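# Push the wrapped bar lengthways under the sealing arm

## Task

Push the film-wrapped bar across the table, without lifting it, until its long axis lies beneath the sealing arm and that arm runs along the bar's centre line.

## Robot and tools

Robot: two arms, left_arm (a left hand) and right_arm (a right hand, the mirror image), each with five fingers. Bases in the scene frame: left_arm at (+0.014, +0.363, 0) m, right_arm at (-0.053, -0.232, 0) m, both turned only slightly about z. A camera stand stands behind the arms. Loose objects may now and then get a brief push from outside.

Frames. Scene frame: origin at table height, halfway between the nominal bases, +z up, +x out over the table, left_arm toward +y (image left/right does not match these names). The table and the fixed cameras use the scene frame. Each arm's reported hand pose, velocities and targets are in that arm's own base frame. Offsets you send are along the current Hand target's own axes. Hand point: about 0.05 m in front of the palm and 0.15 m from the wrist face; its +z runs along straight fingers, +y out of the palm, +x across the palm away from the thumb on the right hand (toward the thumb on the left hand). Straight fingers extend 0.06 to 0.07 m past the point and sit 0.06 m behind it along -y. A wrist bracket on the little-finger side can strike things.

A row is one flat list of 28 numbers, all in [-1, 1], covering both arms even if one is idle: left_arm dx, dy, dz, rx, ry, rz; left hand thumb_turn, thumb_bend, index, middle, ring, little, force_limit, speed; then the same 14 for right_arm. The six pose numbers are an offset (not a pose) from that arm's Hand target as it stood when the action or move began, along that target's axes; 1.0 equals 0.6 m for dx, dy, dz and 180 degrees for rx, ry, rz, which form one rotation vector. All zeros asks the arm to hold its Hand target again. The six finger numbers are absolute positions: -1 open/straight, +1 closed; thumb_turn -1 beside the palm, +1 across it. force_limit maps -1 to 1 onto about 0 to 10 N (15 N for the two thumb motors). speed rises from near zero at -1 to full at +0.48 and stays full above; use about -0.94 or less for a soft grip. A hand has no keep-as-is value: resend the eight numbers of its last executed row (or, if none yet, its hand_measured plus hand_force_limit and hand_speed).

execute_actions(actions, cameras): actions is a list of actions; each action is up to 15 rows, one per 1/30 s step, every row counted from the action's starting Hand target; a short action repeats its final row. Each action is 0.5 s. Images come back only for an empty actions list or if cameras names them (["all"], names, or []).

move(target, speed, blend, blocking, cameras): target is one 28-number row or up to 15 rows; every row is an offset from the same starting Hand targets, not from the previous row. speed is top hand speed in m/s, 0.002 to 4.3 (default 0.25), one value or one per target; turning rate is capped at twice that in rad/s. blend in metres rounds corners between listed targets (0 means stop at each). Paths are straight, end together, last 0.5 to 10 s, and ignore obstacles and the other arm. blocking=false returns after about 0.5 s while the move runs. The result adds a move: line, e.g. done, off_target, moving, held or fault, plus limits such as paced (pose clipped) or held (steps withheld). done means at rest within 10 mm and 2 degrees; neither done nor off_target tells you about contact.

wait(seconds 0 to 10, cameras) lets the scene run; stop(cameras) brakes a running move; zoom_image(camera, region [x0,y0,x1,y1], at most 504x504 px) enlarges part of the newest image of cam_high, cam_low, cam_left_wrist or cam_right_wrist (all 896x504); show_instructions shows the reference pages; finished_scene(scene=1) ends the scene for good, and the bar must stay in place without the robot.

Results: end_effector_position (m) and end_effector_quat_wxyz in the base frame; Hand target (your last commanded pose after clipping, the base for the next offset); joint positions, velocities and torques; hand_measured, hand_stopped_by (moving, target, force, stalled, fault) and hand_load_n, each six values in motor order. Action calls also list some step positions. A hand often rests 1 to 3 cm (up to 5 cm) short, usually low, from friction and weight; that is not contact. Waiting will not close that gap; send the missing distance as a new offset. The orientation command is clipped to within 40 degrees of the measured one per step, so large turns need several steps.

Caution: keep the bar on the table; anything falling off fails the task. Push slowly to avoid slams or very hard shoves, and never strike fixed or heavy things fast. Keep the two hands apart: contact or squeezing between arms can end the scene. Do not route a path near an arm's own base (it may flip the shoulder). Holding loads, staying stretched or pressing at an unreachable pose heats motors; a MOTOR HOT line warns near 85 °C, and at 100 °C the arm drops for 30 to 60 s. To release a press, command the target back behind the hand point.

Each tool is called after ">>>" by a JSON object that holds its "name" and its "arguments".

Reference images:

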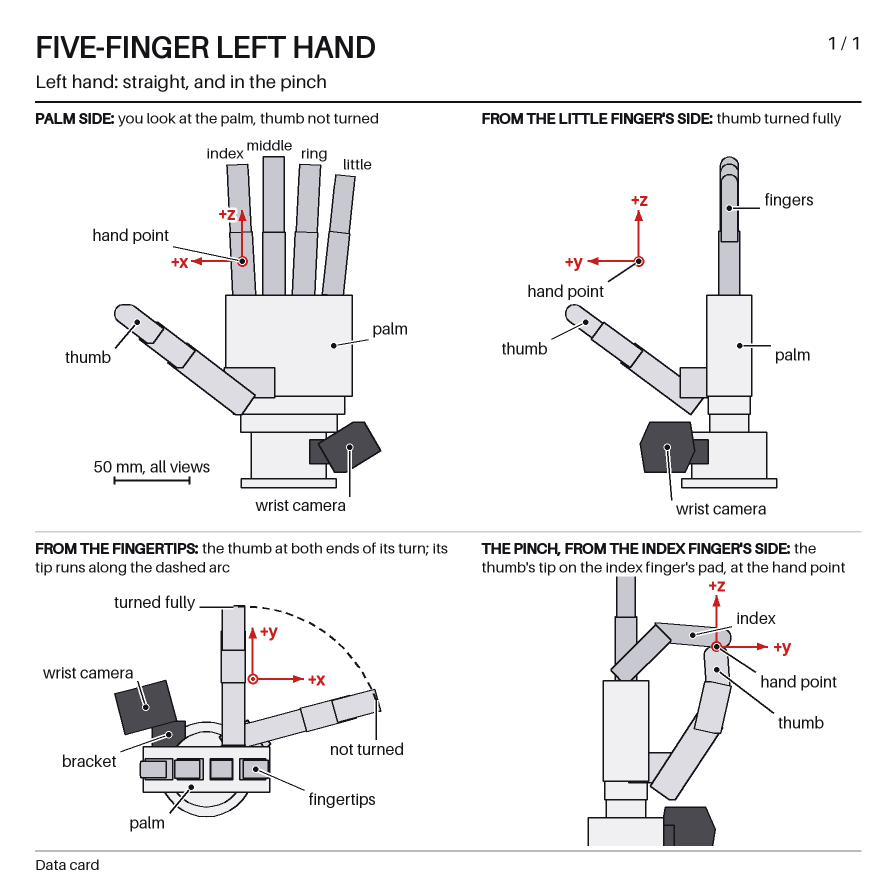

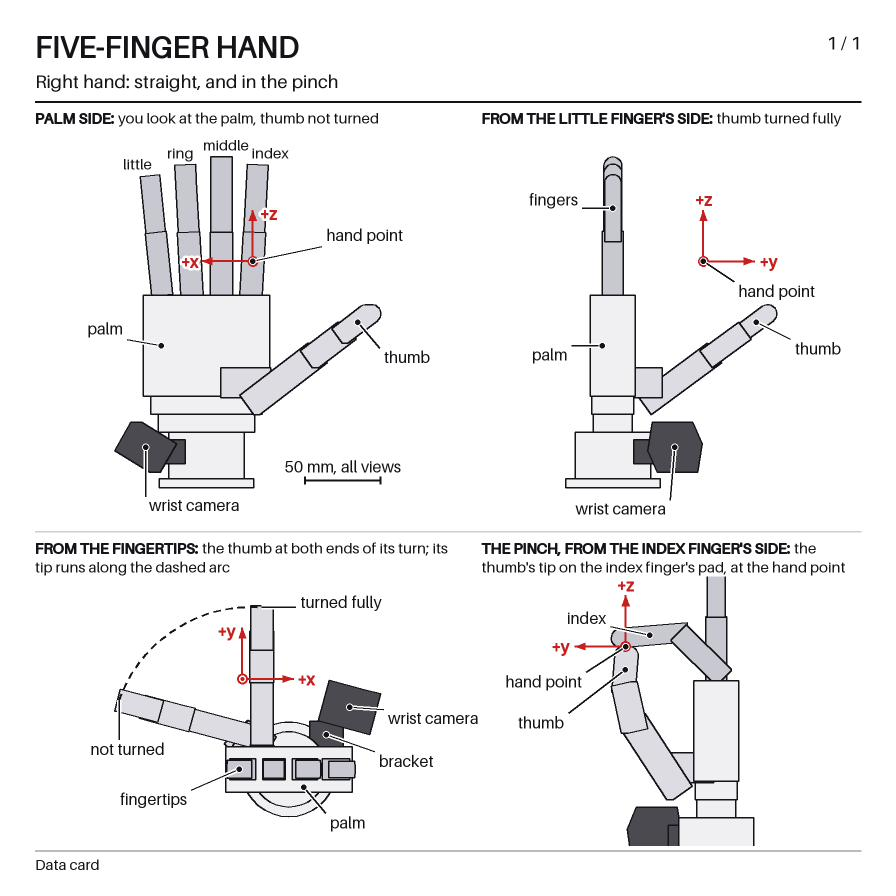

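## Session

>>> {"name": "execute_actions", "arguments": {"actions": []}}

Scene clock: 0.00 s.
left_arm: end_effector_position=(+0.3608, -0.2316, +0.3106) hand_measured=(-1.000, -1.000, -1.000, -1.000, -1.000, -1.000) hand_load_n=(+0.0, +0.0, +0.0, +0.0, +0.0, +0.0) hand_stopped_by=(target, target, target, target, target, target) hand_force_limit=0.00 hand_speed=-0.80 end_effector_quat_wxyz=(+0.027, -0.287, +0.955, -0.071) | right_arm: end_effector_position=(+0.0726, -0.1230, +0.1227) hand_measured=(-1.000, -1.000, -1.000, -1.000, -1.000, -1.000) hand_load_n=(+0.0, +0.0, +0.0, +0.0, +0.0, +0.0) hand_stopped_by=(target, target, target, target, target, target) hand_force_limit=0.00 hand_speed=-0.80 end_effector_quat_wxyz=(-0.015, -0.495, +0.868, -0.032)
Joint positions: left_arm=[-0.54 1.554 1.751 -1.627 0.055 0.443] | right_arm=[-0.995 0.831 0.669 -1.347 0.033 -0.463]
Joint velocities: within noise
Joint torques (N m): no reading
Heat: left arm: hottest wrist roll 33 °C; right arm: hottest waist 36 °C.
Hand target: left_arm +0.3654, -0.2343, +0.3152; +0.032, -0.286, +0.955, -0.076 | right_arm +0.0758, -0.1280, +0.1284; -0.014, -0.495, +0.868, -0.040

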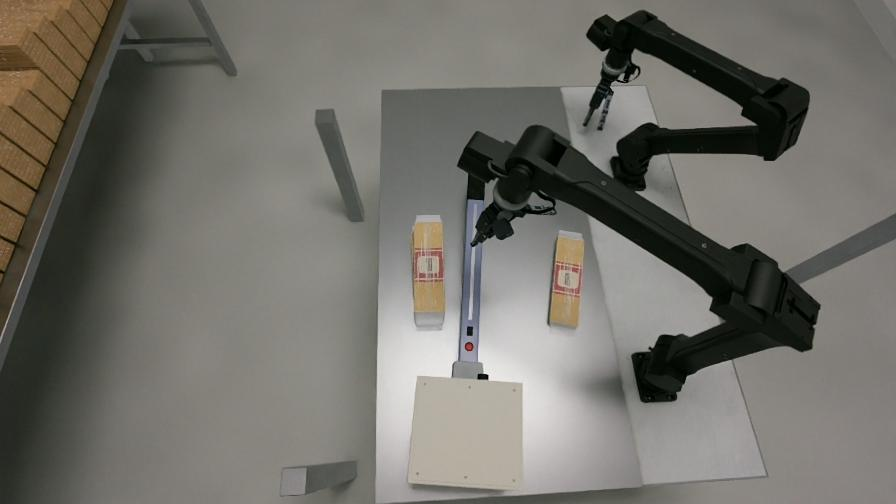

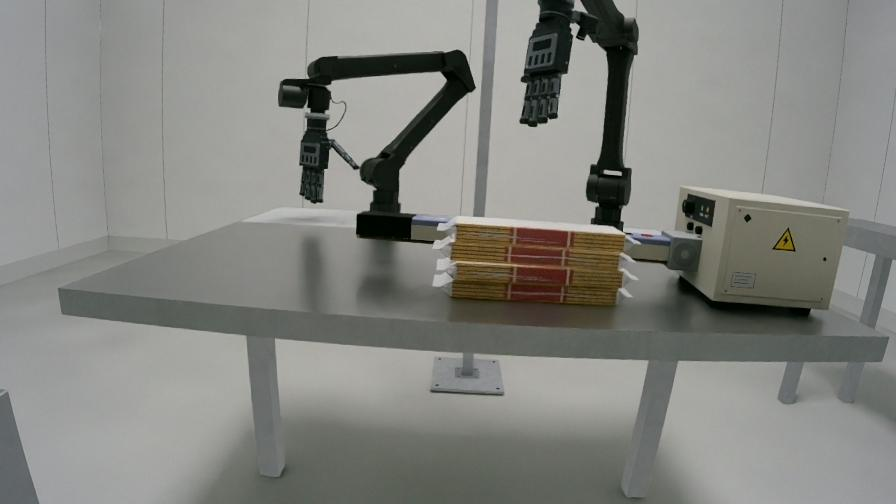

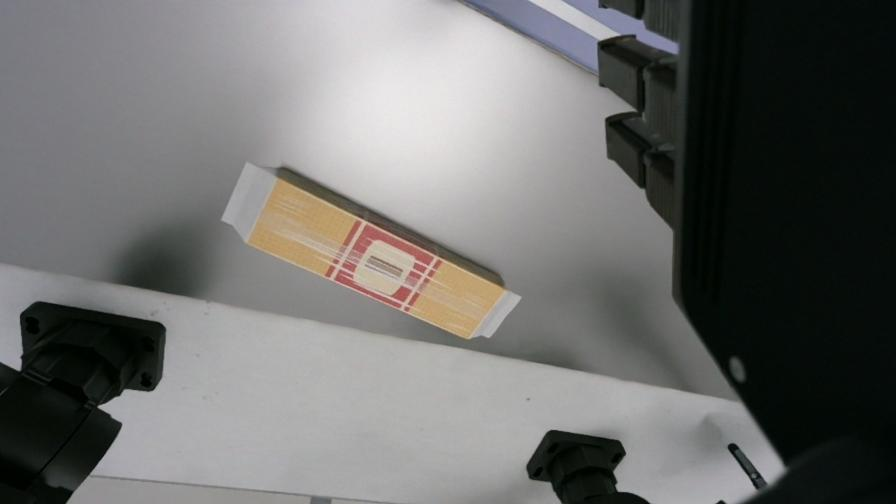

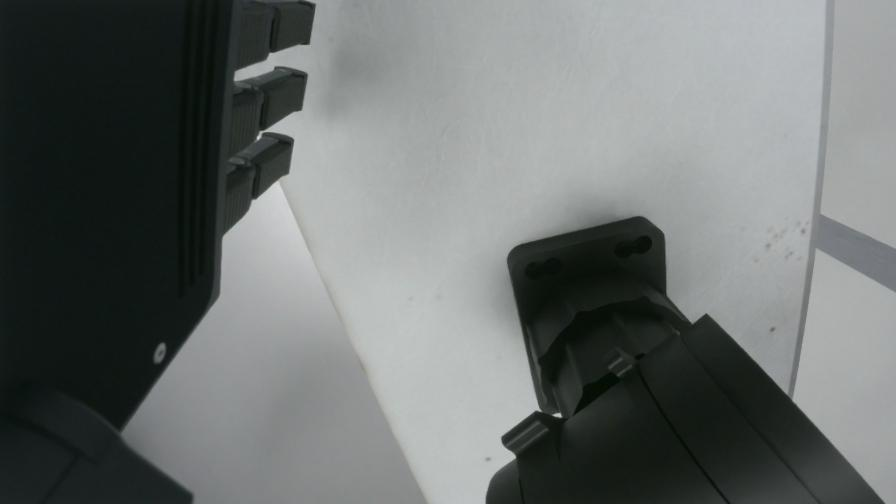

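>>> {"name": "zoom_image", "arguments": {"camera": "cam_high", "region": [370, 160, 640, 400]}}

>>> {"name": "zoom_image", "arguments": {"camera": "cam_low", "region": [340, 170, 840, 330]}}

>>> {"name": "zoom_image", "arguments": {"camera": "cam_left_wrist", "region": [200, 100, 560, 360]}}

Scaled by 1.867 from the camera's 896x504 image, which has a finer 1280x720 frame.

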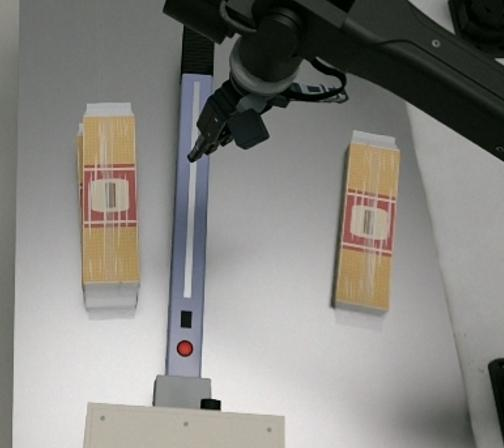

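Scaled by 1.008 from the camera's 896x504 image, which has a finer 1280x720 frame.

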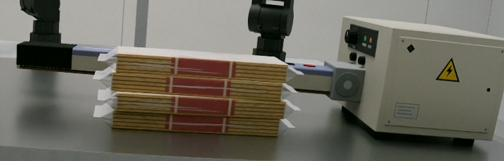

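Scaled by 1.400 from the camera's 896x504 image, which has a finer 1280x720 frame.

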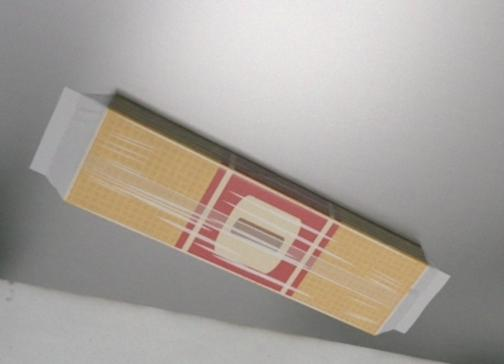

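>>> {"name": "move", "arguments": {"target": [0.4842,0.3052,0.1695,0.0266,-0.0538,-0.2737,-1,-1,-1,-1,-1,-1,0,-0.8,0,0,0,0,0,0,-1,-1,-1,-1,-1,-1,0,-0.8], "speed": 0.3, "cameras": ["all"]}}

Scene clock: 210.33 s.
left_arm: end_effector_position=(+0.0387, -0.2577, +0.1820) hand_measured=(-1.000, -1.000, -1.000, -1.000, -1.000, -1.000) hand_load_n=(+0.0, +0.0, +0.0, +0.0, +0.0, +0.0) hand_stopped_by=(target, target, target, target, target, target) hand_force_limit=0.00 hand_speed=-0.80 end_effector_quat_wxyz=(+0.083, -0.663, +0.736, -0.105) | right_arm: end_effector_position=(+0.0726, -0.1230, +0.1227) hand_measured=(-1.000, -1.000, -1.000, -1.000, -1.000, -1.000) hand_load_n=(+0.0, +0.0, +0.0, +0.0, +0.0, +0.0) hand_stopped_by=(target, target, target, target, target, target) hand_force_limit=0.00 hand_speed=-0.80 end_effector_quat_wxyz=(-0.015, -0.495, +0.868, -0.032)
Joint positions: left_arm=[-1.353 0.902 0.872 -1.438 -0.247 -1.237] | right_arm=[-0.995 0.831 0.669 -1.347 0.033 -0.463]
Joint torques (N m): left_arm=[-1.44 -3.08 9.85 0.14 -0.32 -0.08] | right_arm=[1.14 -0.44 8.58 0.49 0.03 0.17]
Heat: left arm: hottest elbow 34 °C; right arm: hottest elbow 42 °C.
Hand target: left_arm +0.0345, -0.2566, +0.1797; +0.087, -0.661, +0.739, -0.097 | right_arm +0.0758, -0.1280, +0.1284; -0.014, -0.495, +0.868, -0.040
Off the commanded pose: left_arm 0.005 m, 1 deg | right_arm 0.008 m, 1 deg.
move: done
camera_calibration:
cam_left_wrist: T_world_to_cam=[[0.918323, -0.318523, 0.235001, -0.161918], [-0.394272, -0.788703, 0.471696, -0.276733], [0.0351002, -0.525824, -0.849869, 0.131755], [0, 0, 0, 1]] pos_world=[0.0349598, -0.200555, 0.280559]

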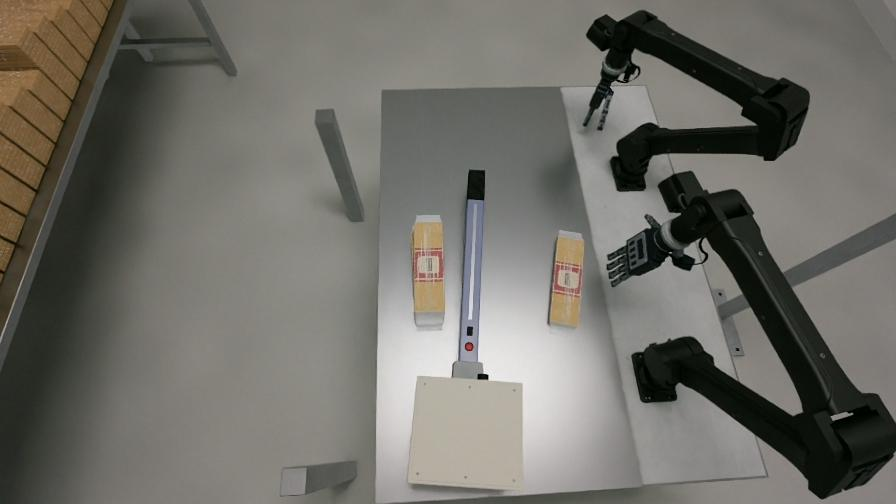

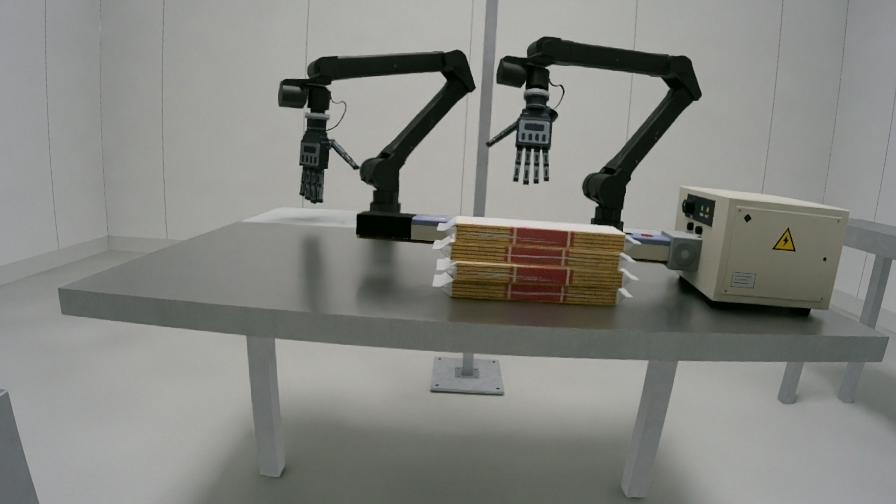

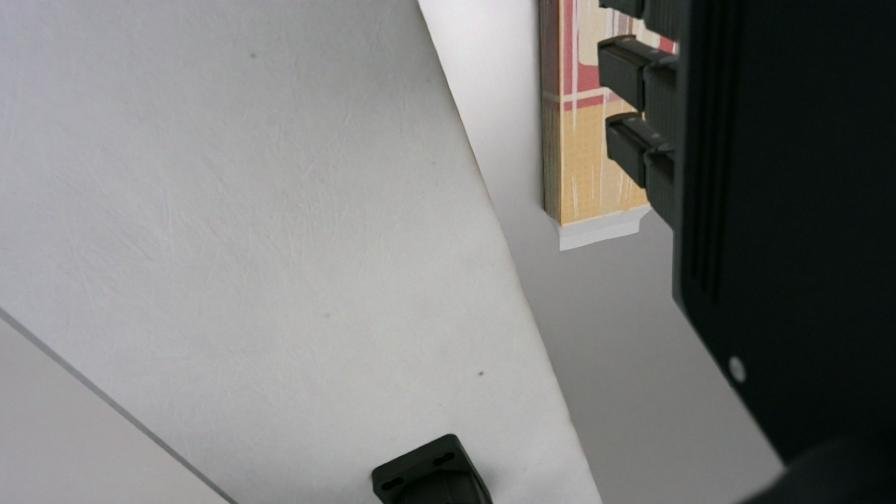

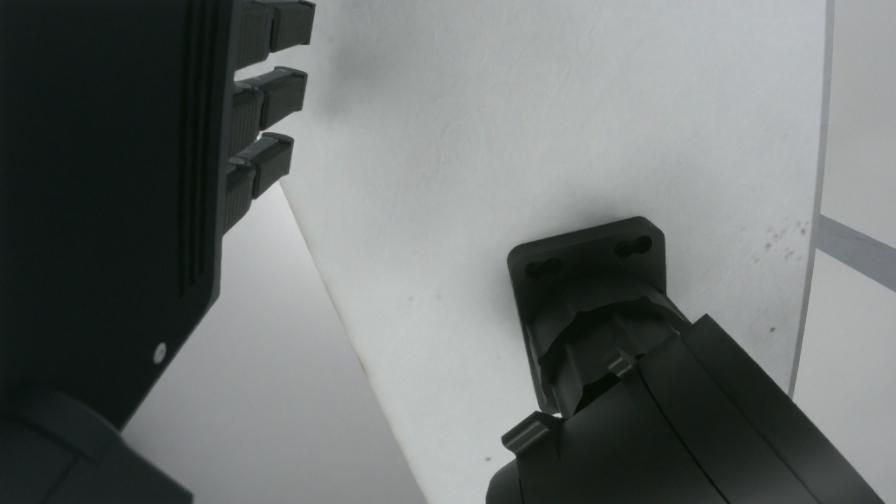

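>>> {"name": "zoom_image", "arguments": {"camera": "cam_high", "region": [390, 150, 660, 390]}}

>>> {"name": "zoom_image", "arguments": {"camera": "cam_low", "region": [340, 130, 720, 320]}}

Scaled by 1.867 from the camera's 896x504 image, which has a finer 1280x720 frame.

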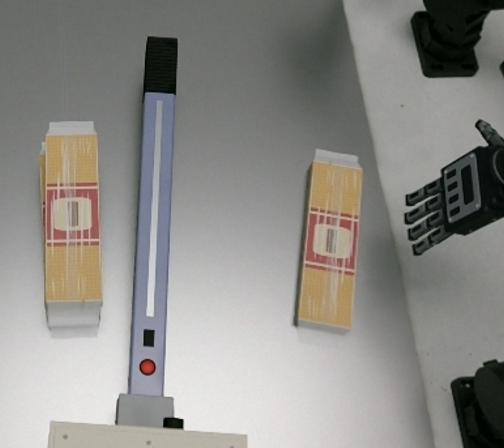

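Scaled by 1.326 from the camera's 896x504 image, which has a finer 1280x720 frame.

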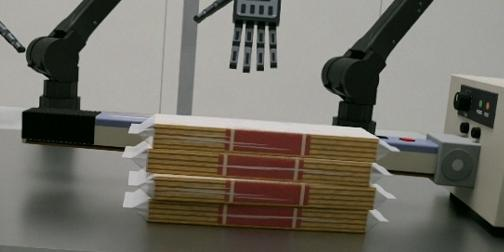

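>>> {"name": "move", "arguments": {"target": [0.0325,0.0617,0.1762,0,0,0,-1,-1,-1,-1,-1,-1,0,-0.8,0,0,0,0,0,0,-1,-1,-1,-1,-1,-1,0,-0.8], "speed": 0.15, "cameras": ["cam_high","cam_low","cam_left_wrist"]}}

Scene clock: 259.40 s.
left_arm: end_effector_position=(+0.0280, -0.2738, +0.0732) hand_measured=(-1.000, -1.000, -1.000, -1.000, -1.000, -1.000) hand_load_n=(+0.0, +0.0, +0.0, +0.0, +0.0, +0.0) hand_stopped_by=(target, target, target, target, target, target) hand_force_limit=0.00 hand_speed=-0.80 end_effector_quat_wxyz=(+0.086, -0.663, +0.737, -0.098) | right_arm: end_effector_position=(+0.0726, -0.1230, +0.1227) hand_measured=(-1.000, -1.000, -1.000, -1.000, -1.000, -1.000) hand_load_n=(+0.0, +0.0, +0.0, +0.0, +0.0, +0.0) hand_stopped_by=(target, target, target, target, target, target) hand_force_limit=0.00 hand_speed=-0.80 end_effector_quat_wxyz=(-0.015, -0.495, +0.868, -0.032)
Joint positions: left_arm=[-1.409 1.033 0.656 -1.121 -0.251 -1.295] | right_arm=[-0.995 0.831 0.669 -1.347 0.033 -0.463]
Joint torques (N m): left_arm=[-1.38 -4.01 8.44 1.03 -0.32 -0.07] | right_arm=[1.14 -0.38 8.53 0.5 0.01 0.17]
Heat: left arm: hottest elbow 34 °C; right arm: hottest elbow 42 °C.
Hand target: left_arm +0.0241, -0.2750, +0.0681; +0.087, -0.661, +0.739, -0.097 | right_arm +0.0758, -0.1280, +0.1284; -0.014, -0.495, +0.868, -0.040
Off the commanded pose: left_arm 0.007 m, 0 deg | right_arm 0.008 m, 1 deg.
move: done
camera_calibration:
cam_left_wrist: T_world_to_cam=[[0.919437, -0.321544, 0.226373, -0.131784], [-0.39194, -0.796043, 0.461193, -0.243581], [0.0319086, -0.512762, -0.857938, 0.0355061], [0, 0, 0, 1]] pos_world=[0.0245646, -0.218069, 0.172632]
Images, in order (width x height): cam_high 896x504, cam_low 896x504, cam_left_wrist 896x504.

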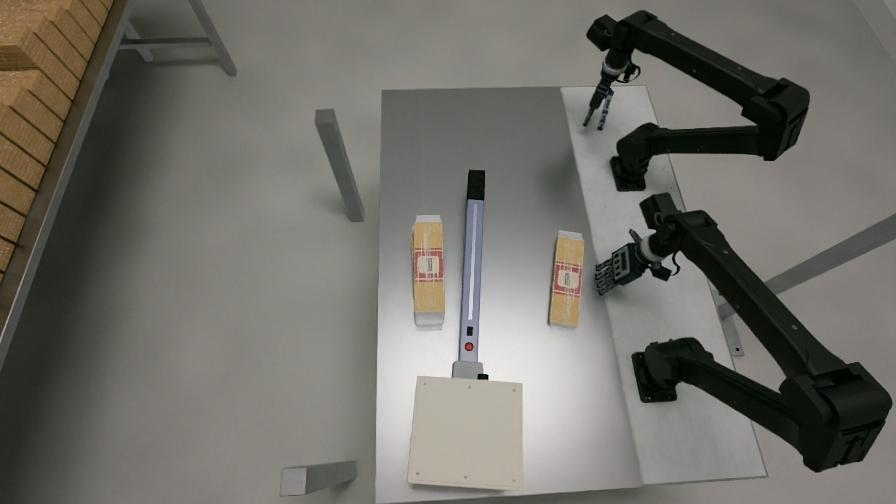

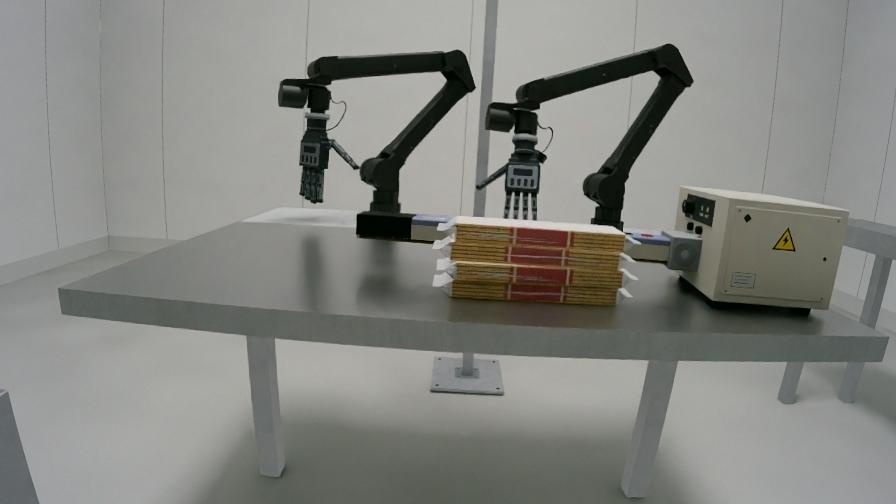

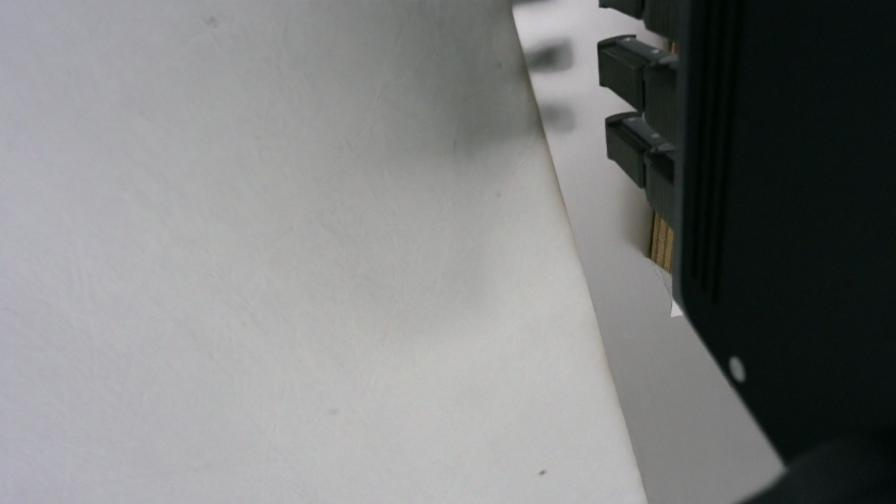

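>>> {"name": "zoom_image", "arguments": {"camera": "cam_high", "region": [530, 210, 690, 340]}}

>>> {"name": "zoom_image", "arguments": {"camera": "cam_low", "region": [430, 150, 670, 310]}}

>>> {"name": "zoom_image", "arguments": {"camera": "cam_left_wrist", "region": [480, 0, 720, 320]}}

Scaled by 3.150 from the camera's 896x504 image, which has a finer 1280x720 frame.

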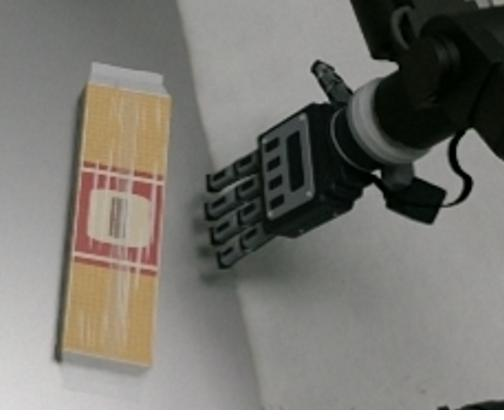

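Scaled by 2.100 from the camera's 896x504 image, which has a finer 1280x720 frame.

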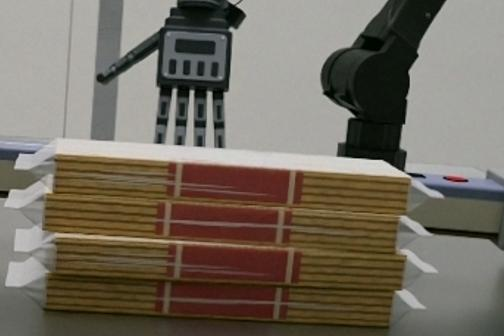

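Scaled by 1.575 from the camera's 896x504 image, which has a finer 1280x720 frame.

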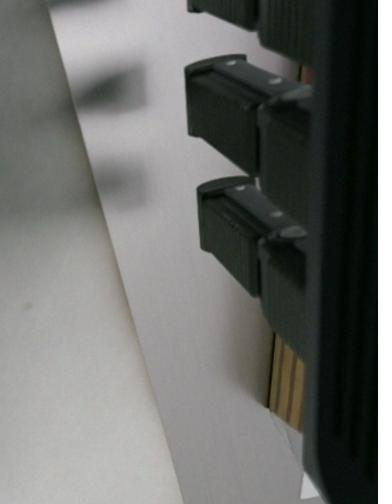

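>>> {"name": "move", "arguments": {"target": [-0.0102,-0.0092,0.0268,0,0,0,-1,-1,-1,-1,-1,-1,0,-0.8,0,0,0,0,0,0,-1,-1,-1,-1,-1,-1,0,-0.8], "speed": 0.06, "cameras": ["cam_high","cam_low","cam_left_wrist"]}}

Scene clock: 282.97 s.
left_arm: end_effector_position=(+0.0303, -0.2724, +0.0599) hand_measured=(-1.000, -1.000, -1.000, -1.000, -1.000, -1.000) hand_load_n=(+0.0, +0.0, +0.0, +0.0, +0.0, +0.0) hand_stopped_by=(target, target, target, target, target, target) hand_force_limit=0.00 hand_speed=-0.80 end_effector_quat_wxyz=(+0.084, -0.660, +0.740, -0.102) | right_arm: end_effector_position=(+0.0726, -0.1230, +0.1227) hand_measured=(-1.000, -1.000, -1.000, -1.000, -1.000, -1.000) hand_load_n=(-0.5, +0.0, +0.0, +0.0, +0.0, +0.0) hand_stopped_by=(target, target, target, target, target, target) hand_force_limit=0.00 hand_speed=-0.80 end_effector_quat_wxyz=(-0.015, -0.495, +0.868, -0.032)
Joint positions: left_arm=[-1.399 1.04 0.622 -1.067 -0.251 -1.275] | right_arm=[-0.995 0.831 0.669 -1.347 0.033 -0.463]
Joint torques (N m): left_arm=[0.56 -3.9 8.21 1.09 -0.22 0.15] | right_arm=[1.26 -0.56 8.57 0.54 0.03 0.16]
Heat: left arm: hottest elbow 33 °C; right arm: hottest elbow 42 °C.
Hand target: left_arm +0.0342, -0.2701, +0.0540; +0.087, -0.661, +0.739, -0.098 | right_arm +0.0758, -0.1280, +0.1284; -0.014, -0.495, +0.868, -0.040
Off the commanded pose: left_arm 0.008 m, 1 deg | right_arm 0.008 m, 1 deg.
move: done
camera_calibration:
cam_left_wrist: T_world_to_cam=[[0.915795, -0.328221, 0.231497, -0.132416], [-0.400556, -0.788797, 0.466212, -0.233543], [0.0295837, -0.519682, -0.853847, 0.0227343], [0, 0, 0, 1]] pos_world=[0.0270465, -0.215865, 0.158946]
Images, in order (width x height): cam_high 896x504, cam_low 896x504, cam_left_wrist 896x504.

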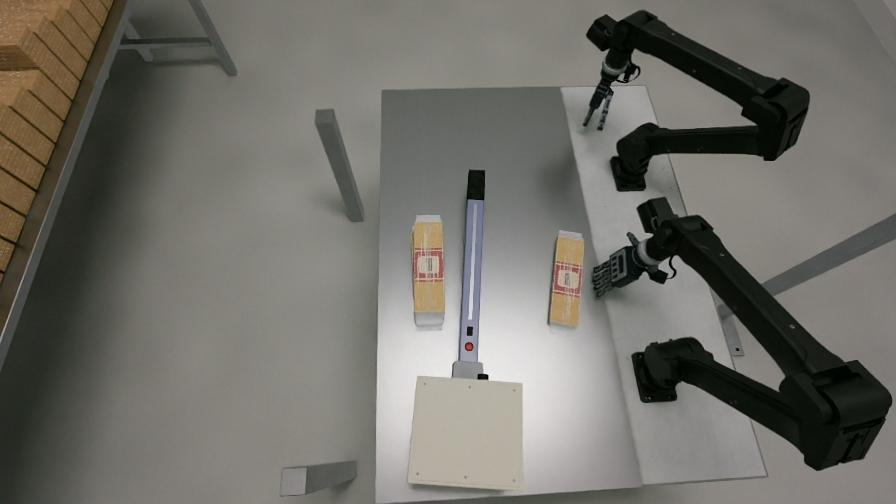

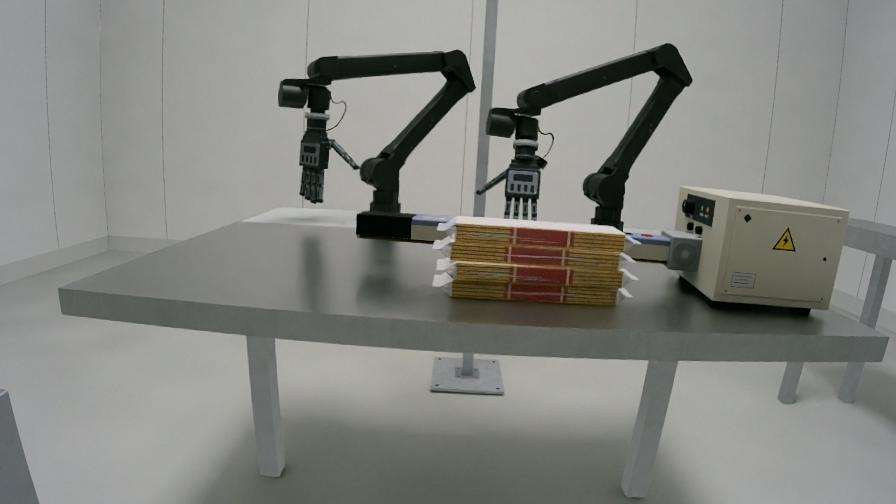

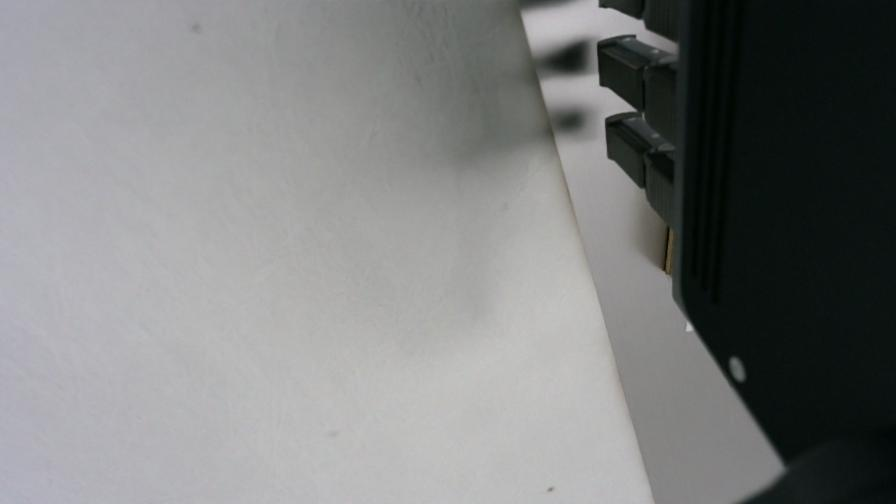

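>>> {"name": "move", "arguments": {"target": [-0.005,-0.1872,0.0502,0,0,0,-1,-1,-1,-1,-1,-1,0,-0.8,0,0,0,0,0,0,-1,-1,-1,-1,-1,-1,0,-0.8], "speed": 0.06, "cameras": ["cam_high","cam_low","cam_left_wrist"]}}

Scene clock: 297.30 s.
left_arm: end_effector_position=(+0.1345, -0.2693, +0.0510) hand_measured=(-1.000, -1.000, -1.000, -1.000, -1.000, -1.000) hand_load_n=(+0.0, +0.0, +0.0, -2.0, +0.0, +0.0) hand_stopped_by=(target, target, target, target, target, target) hand_force_limit=0.00 hand_speed=-0.80 end_effector_quat_wxyz=(+0.087, -0.657, +0.744, -0.088) | right_arm: end_effector_position=(+0.0726, -0.1230, +0.1227) hand_measured=(-1.000, -1.000, -1.000, -1.000, -1.000, -1.000) hand_load_n=(+0.0, +0.0, +0.0, +0.0, +0.0, +0.0) hand_stopped_by=(target, target, target, target, target, target) hand_force_limit=0.00 hand_speed=-0.80 end_effector_quat_wxyz=(-0.015, -0.495, +0.868, -0.032)
Joint positions: left_arm=[-1.019 1.168 0.683 -0.94 -0.2 -0.881] | right_arm=[-0.995 0.831 0.669 -1.347 0.033 -0.463]
Joint torques (N m): left_arm=[1.08 -4.37 11.37 1.42 -0.3 0.19] | right_arm=[1.08 -0.62 8.59 0.5 0.03 0.16]
Heat: left arm: hottest elbow 33 °C; right arm: hottest elbow 43 °C.
Hand target: left_arm +0.1501, -0.2798, +0.0539; +0.087, -0.661, +0.739, -0.098 | right_arm +0.0758, -0.1280, +0.1284; -0.014, -0.495, +0.868, -0.040
Off the commanded pose: left_arm 0.019 m, 1 deg | right_arm 0.008 m, 1 deg.
move: off_target (left_arm)
camera_calibration:
cam_left_wrist: T_world_to_cam=[[0.916494, -0.340578, 0.209872, -0.227184], [-0.399839, -0.796866, 0.452918, -0.186772], [0.0129858, -0.499011, -0.866498, 0.0220755], [0, 0, 0, 1]] pos_world=[0.133247, -0.21519, 0.1514]
Images, in order (width x height): cam_high 896x504, cam_low 896x504, cam_left_wrist 896x504.

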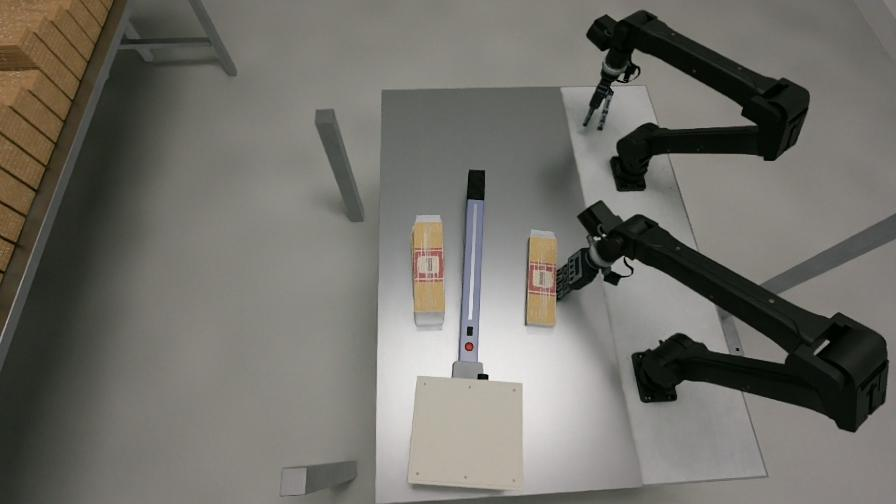

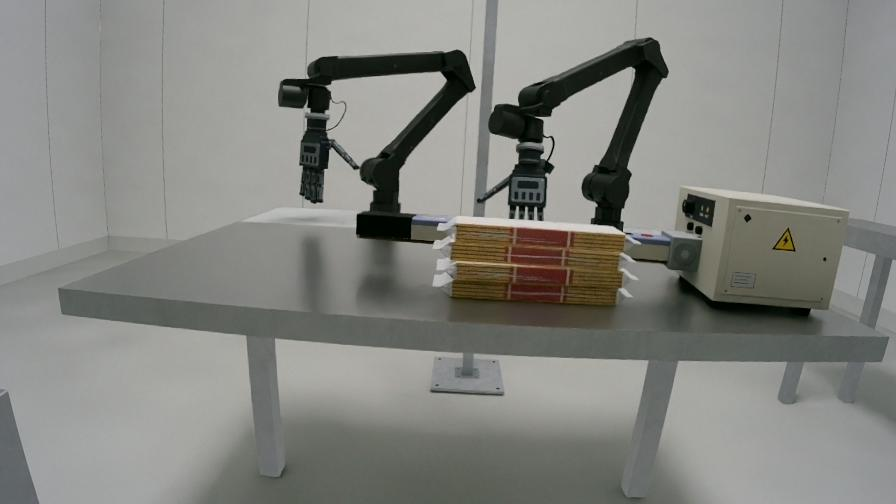

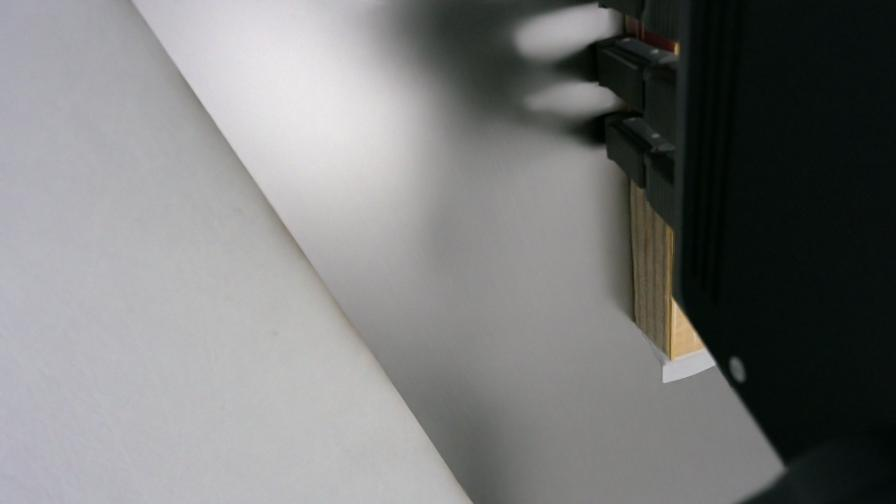

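>>> {"name": "zoom_image", "arguments": {"camera": "cam_high", "region": [450, 180, 630, 350]}}

Scaled by 2.800 from the camera's 896x504 image, which has a finer 1280x720 frame.

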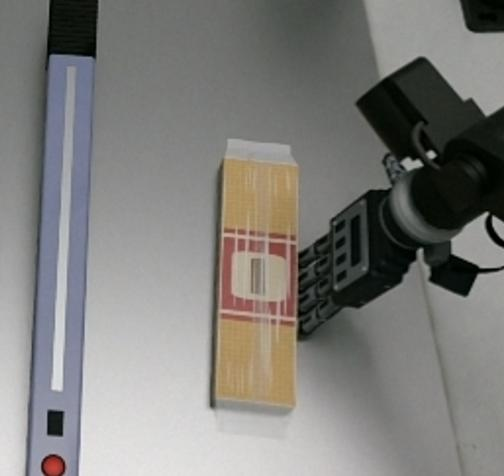

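>>> {"name": "move", "arguments": {"target": [0.0103,-0.2075,0.0398,0,0,0,-1,-1,-1,-1,-1,-1,0,-0.8,0,0,0,0,0,0,-1,-1,-1,-1,-1,-1,0,-0.8], "speed": 0.07, "cameras": ["cam_high","cam_low","cam_left_wrist"]}}

>>> {"name": "zoom_image", "arguments": {"camera": "cam_high", "region": [430, 180, 610, 350]}}

Scene clock: 329.60 s.
left_arm: end_effector_position=(+0.2520, -0.2867, +0.0535) hand_measured=(-1.000, -1.000, -1.000, -1.000, -1.000, -1.000) hand_load_n=(+0.5, +0.0, +0.0, -1.0, +0.0, +0.0) hand_stopped_by=(target, target, target, target, target, target) hand_force_limit=0.00 hand_speed=-0.80 end_effector_quat_wxyz=(+0.085, -0.660, +0.743, -0.076) | right_arm: end_effector_position=(+0.0726, -0.1230, +0.1227) hand_measured=(-1.000, -1.000, -1.000, -1.000, -1.000, -1.000) hand_load_n=(+0.0, +0.0, +0.0, +0.0, +0.0, +0.0) hand_stopped_by=(target, target, target, target, target, target) hand_force_limit=0.00 hand_speed=-0.80 end_effector_quat_wxyz=(-0.015, -0.495, +0.868, -0.032)
Joint positions: left_arm=[-0.772 1.416 0.91 -0.899 -0.158 -0.64] | right_arm=[-0.995 0.831 0.669 -1.347 0.033 -0.463]
Joint torques (N m): left_arm=[0.79 -8.35 12.86 1.39 -0.11 0.16] | right_arm=[1.08 -0.5 8.64 0.47 0.04 0.16]
Heat: left arm: hottest elbow 36 °C; right arm: hottest elbow 43 °C.
Hand target: left_arm +0.2751, -0.2999, +0.0631; +0.087, -0.661, +0.739, -0.097 | right_arm +0.0758, -0.1280, +0.1284; -0.014, -0.495, +0.868, -0.040
Off the commanded pose: left_arm 0.028 m, 3 deg | right_arm 0.008 m, 1 deg.
move: off_target (left_arm)
camera_calibration:
cam_left_wrist: T_world_to_cam=[[0.922645, -0.336748, 0.187956, -0.340514], [-0.38565, -0.806819, 0.447567, -0.160969], [0.000928848, -0.485431, -0.874275, 0.0212992], [0, 0, 0, 1]] pos_world=[0.252076, -0.234201, 0.154667]
Images, in order (width x height): cam_high 896x504, cam_low 896x504, cam_left_wrist 896x504.

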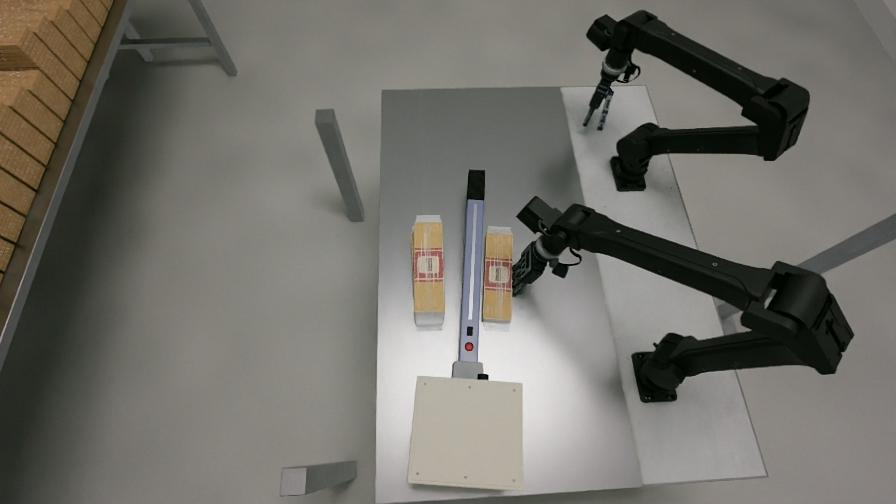

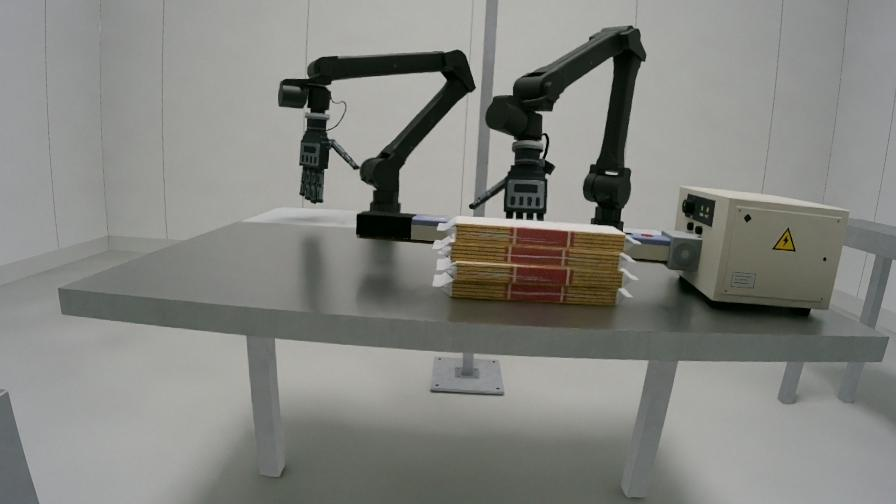

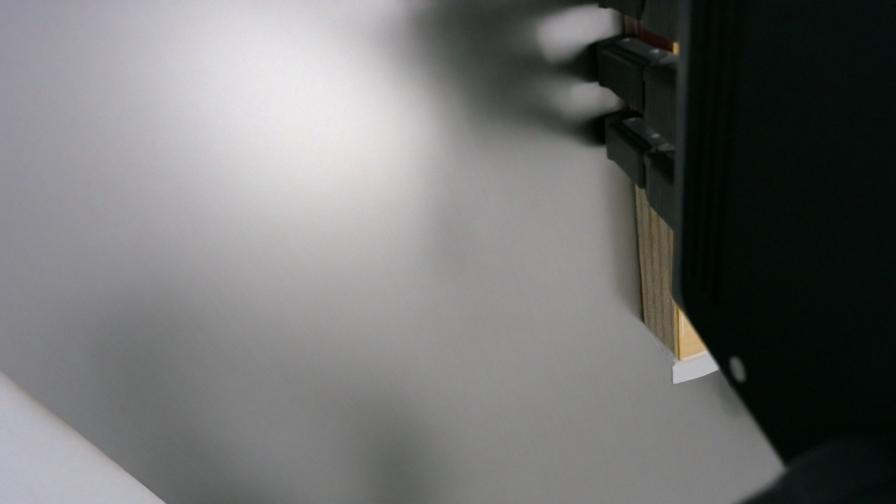

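Scaled by 2.800 from the camera's 896x504 image, which has a finer 1280x720 frame.

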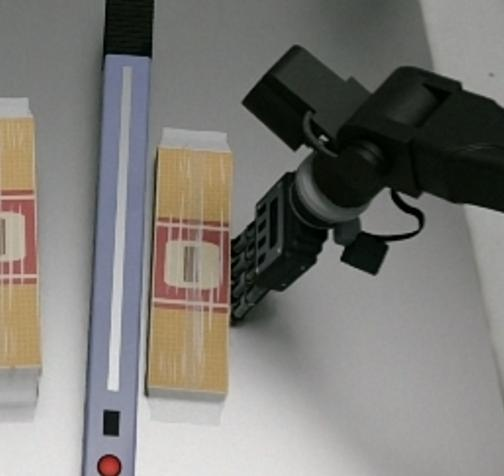

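>>> {"name": "move", "arguments": {"target": [0.0040,-0.0910,0.0175,0,0,0,-1,-1,-1,-1,-1,-1,0,-0.8,0,0,0,0,0,0,-1,-1,-1,-1,-1,-1,0,-0.8], "speed": 0.05, "cameras": ["cam_high","cam_low","cam_left_wrist"]}}

>>> {"name": "zoom_image", "arguments": {"camera": "cam_high", "region": [410, 170, 590, 340]}}

Scene clock: 361.37 s.
left_arm: end_effector_position=(+0.3070, -0.2985, +0.0560) hand_measured=(-1.000, -1.000, -1.000, -1.000, -1.000, -1.000) hand_load_n=(+0.0, +0.0, +0.0, -0.5, +0.0, +0.0) hand_stopped_by=(target, target, target, target, target, target) hand_force_limit=0.00 hand_speed=-0.80 end_effector_quat_wxyz=(+0.084, -0.660, +0.742, -0.079) | right_arm: end_effector_position=(+0.0726, -0.1230, +0.1227) hand_measured=(-1.000, -1.000, -1.000, -1.000, -1.000, -1.000) hand_load_n=(+0.0, +0.0, +0.0, +0.0, +0.0, +0.0) hand_stopped_by=(target, target, target, target, target, target) hand_force_limit=0.00 hand_speed=-0.80 end_effector_quat_wxyz=(-0.015, -0.495, +0.868, -0.032)
Joint positions: left_arm=[-0.7 1.528 1.039 -0.899 -0.143 -0.57] | right_arm=[-0.995 0.831 0.669 -1.347 0.033 -0.463]
Joint torques (N m): left_arm=[0.91 -10.34 13.27 0.94 -0.08 0.16] | right_arm=[1.32 -0.73 8.61 0.51 0.04 0.17]
Heat: left arm: hottest elbow 36 °C; right arm: hottest elbow 43 °C.
Hand target: left_arm +0.3299, -0.3084, +0.0671; +0.087, -0.661, +0.739, -0.097 | right_arm +0.0758, -0.1280, +0.1284; -0.014, -0.495, +0.868, -0.040
Off the commanded pose: left_arm 0.027 m, 2 deg | right_arm 0.008 m, 1 deg.
move: off_target (left_arm)
camera_calibration:
cam_left_wrist: T_world_to_cam=[[0.922418, -0.334887, 0.192341, -0.395388], [-0.386178, -0.804138, 0.451916, -0.149639], [0.00332736, -0.491134, -0.871078, 0.0151603], [0, 0, 0, 1]] pos_world=[0.306875, -0.245295, 0.156879]
Images, in order (width x height): cam_high 896x504, cam_low 896x504, cam_left_wrist 896x504.

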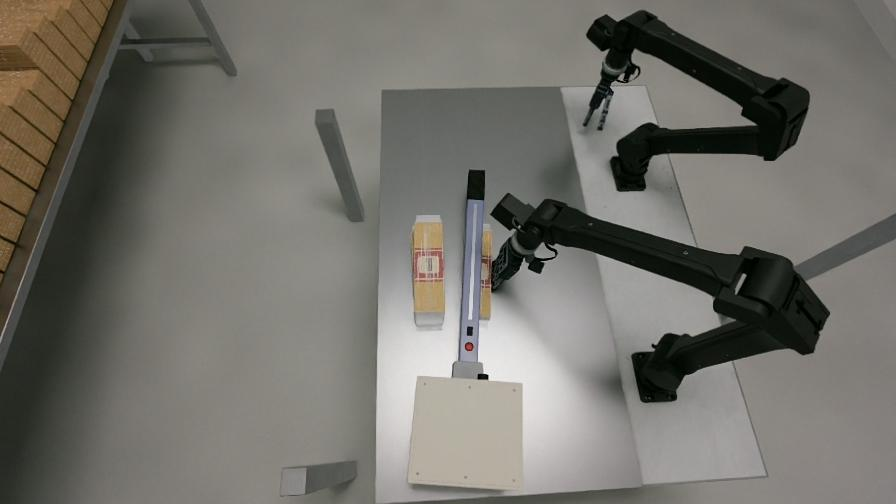

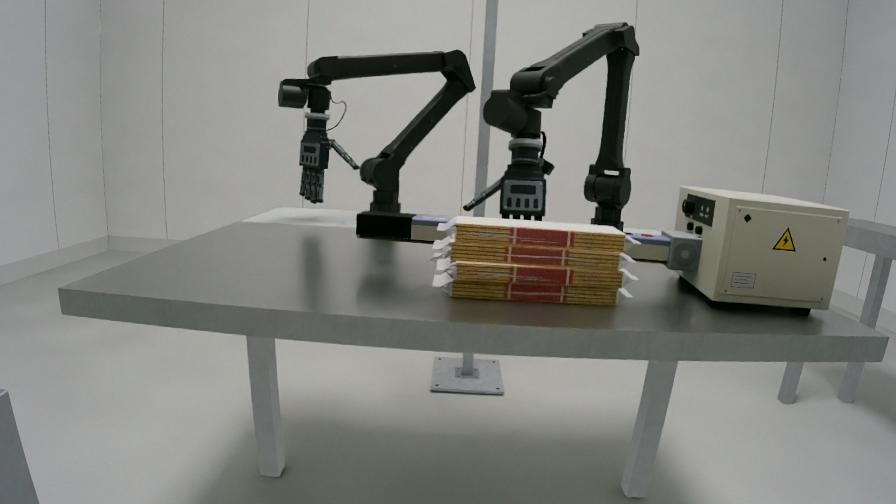

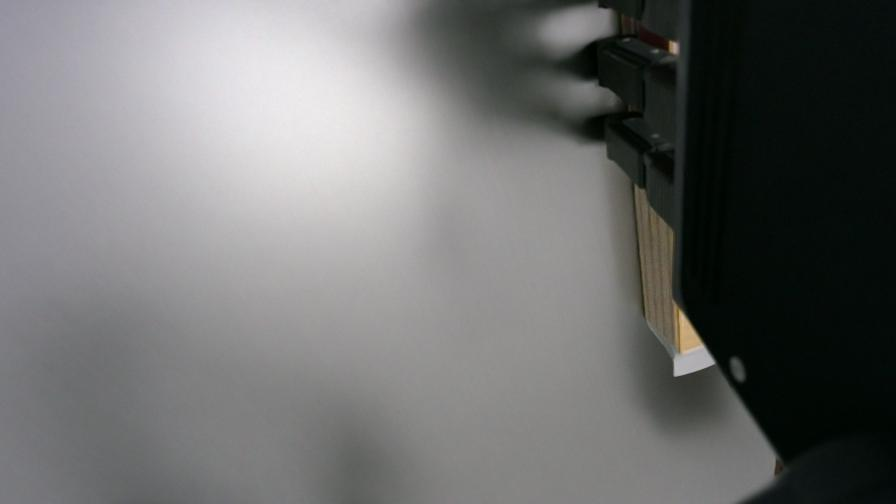

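Scaled by 2.800 from the camera's 896x504 image, which has a finer 1280x720 frame.

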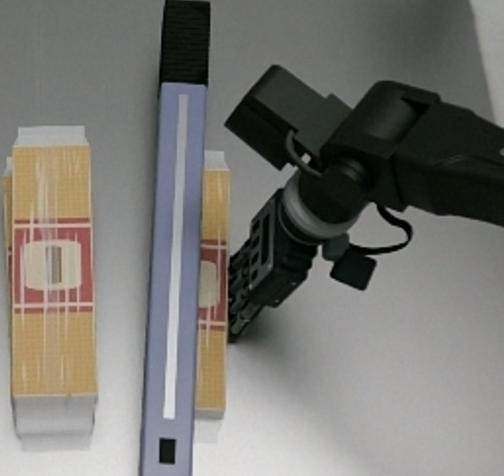

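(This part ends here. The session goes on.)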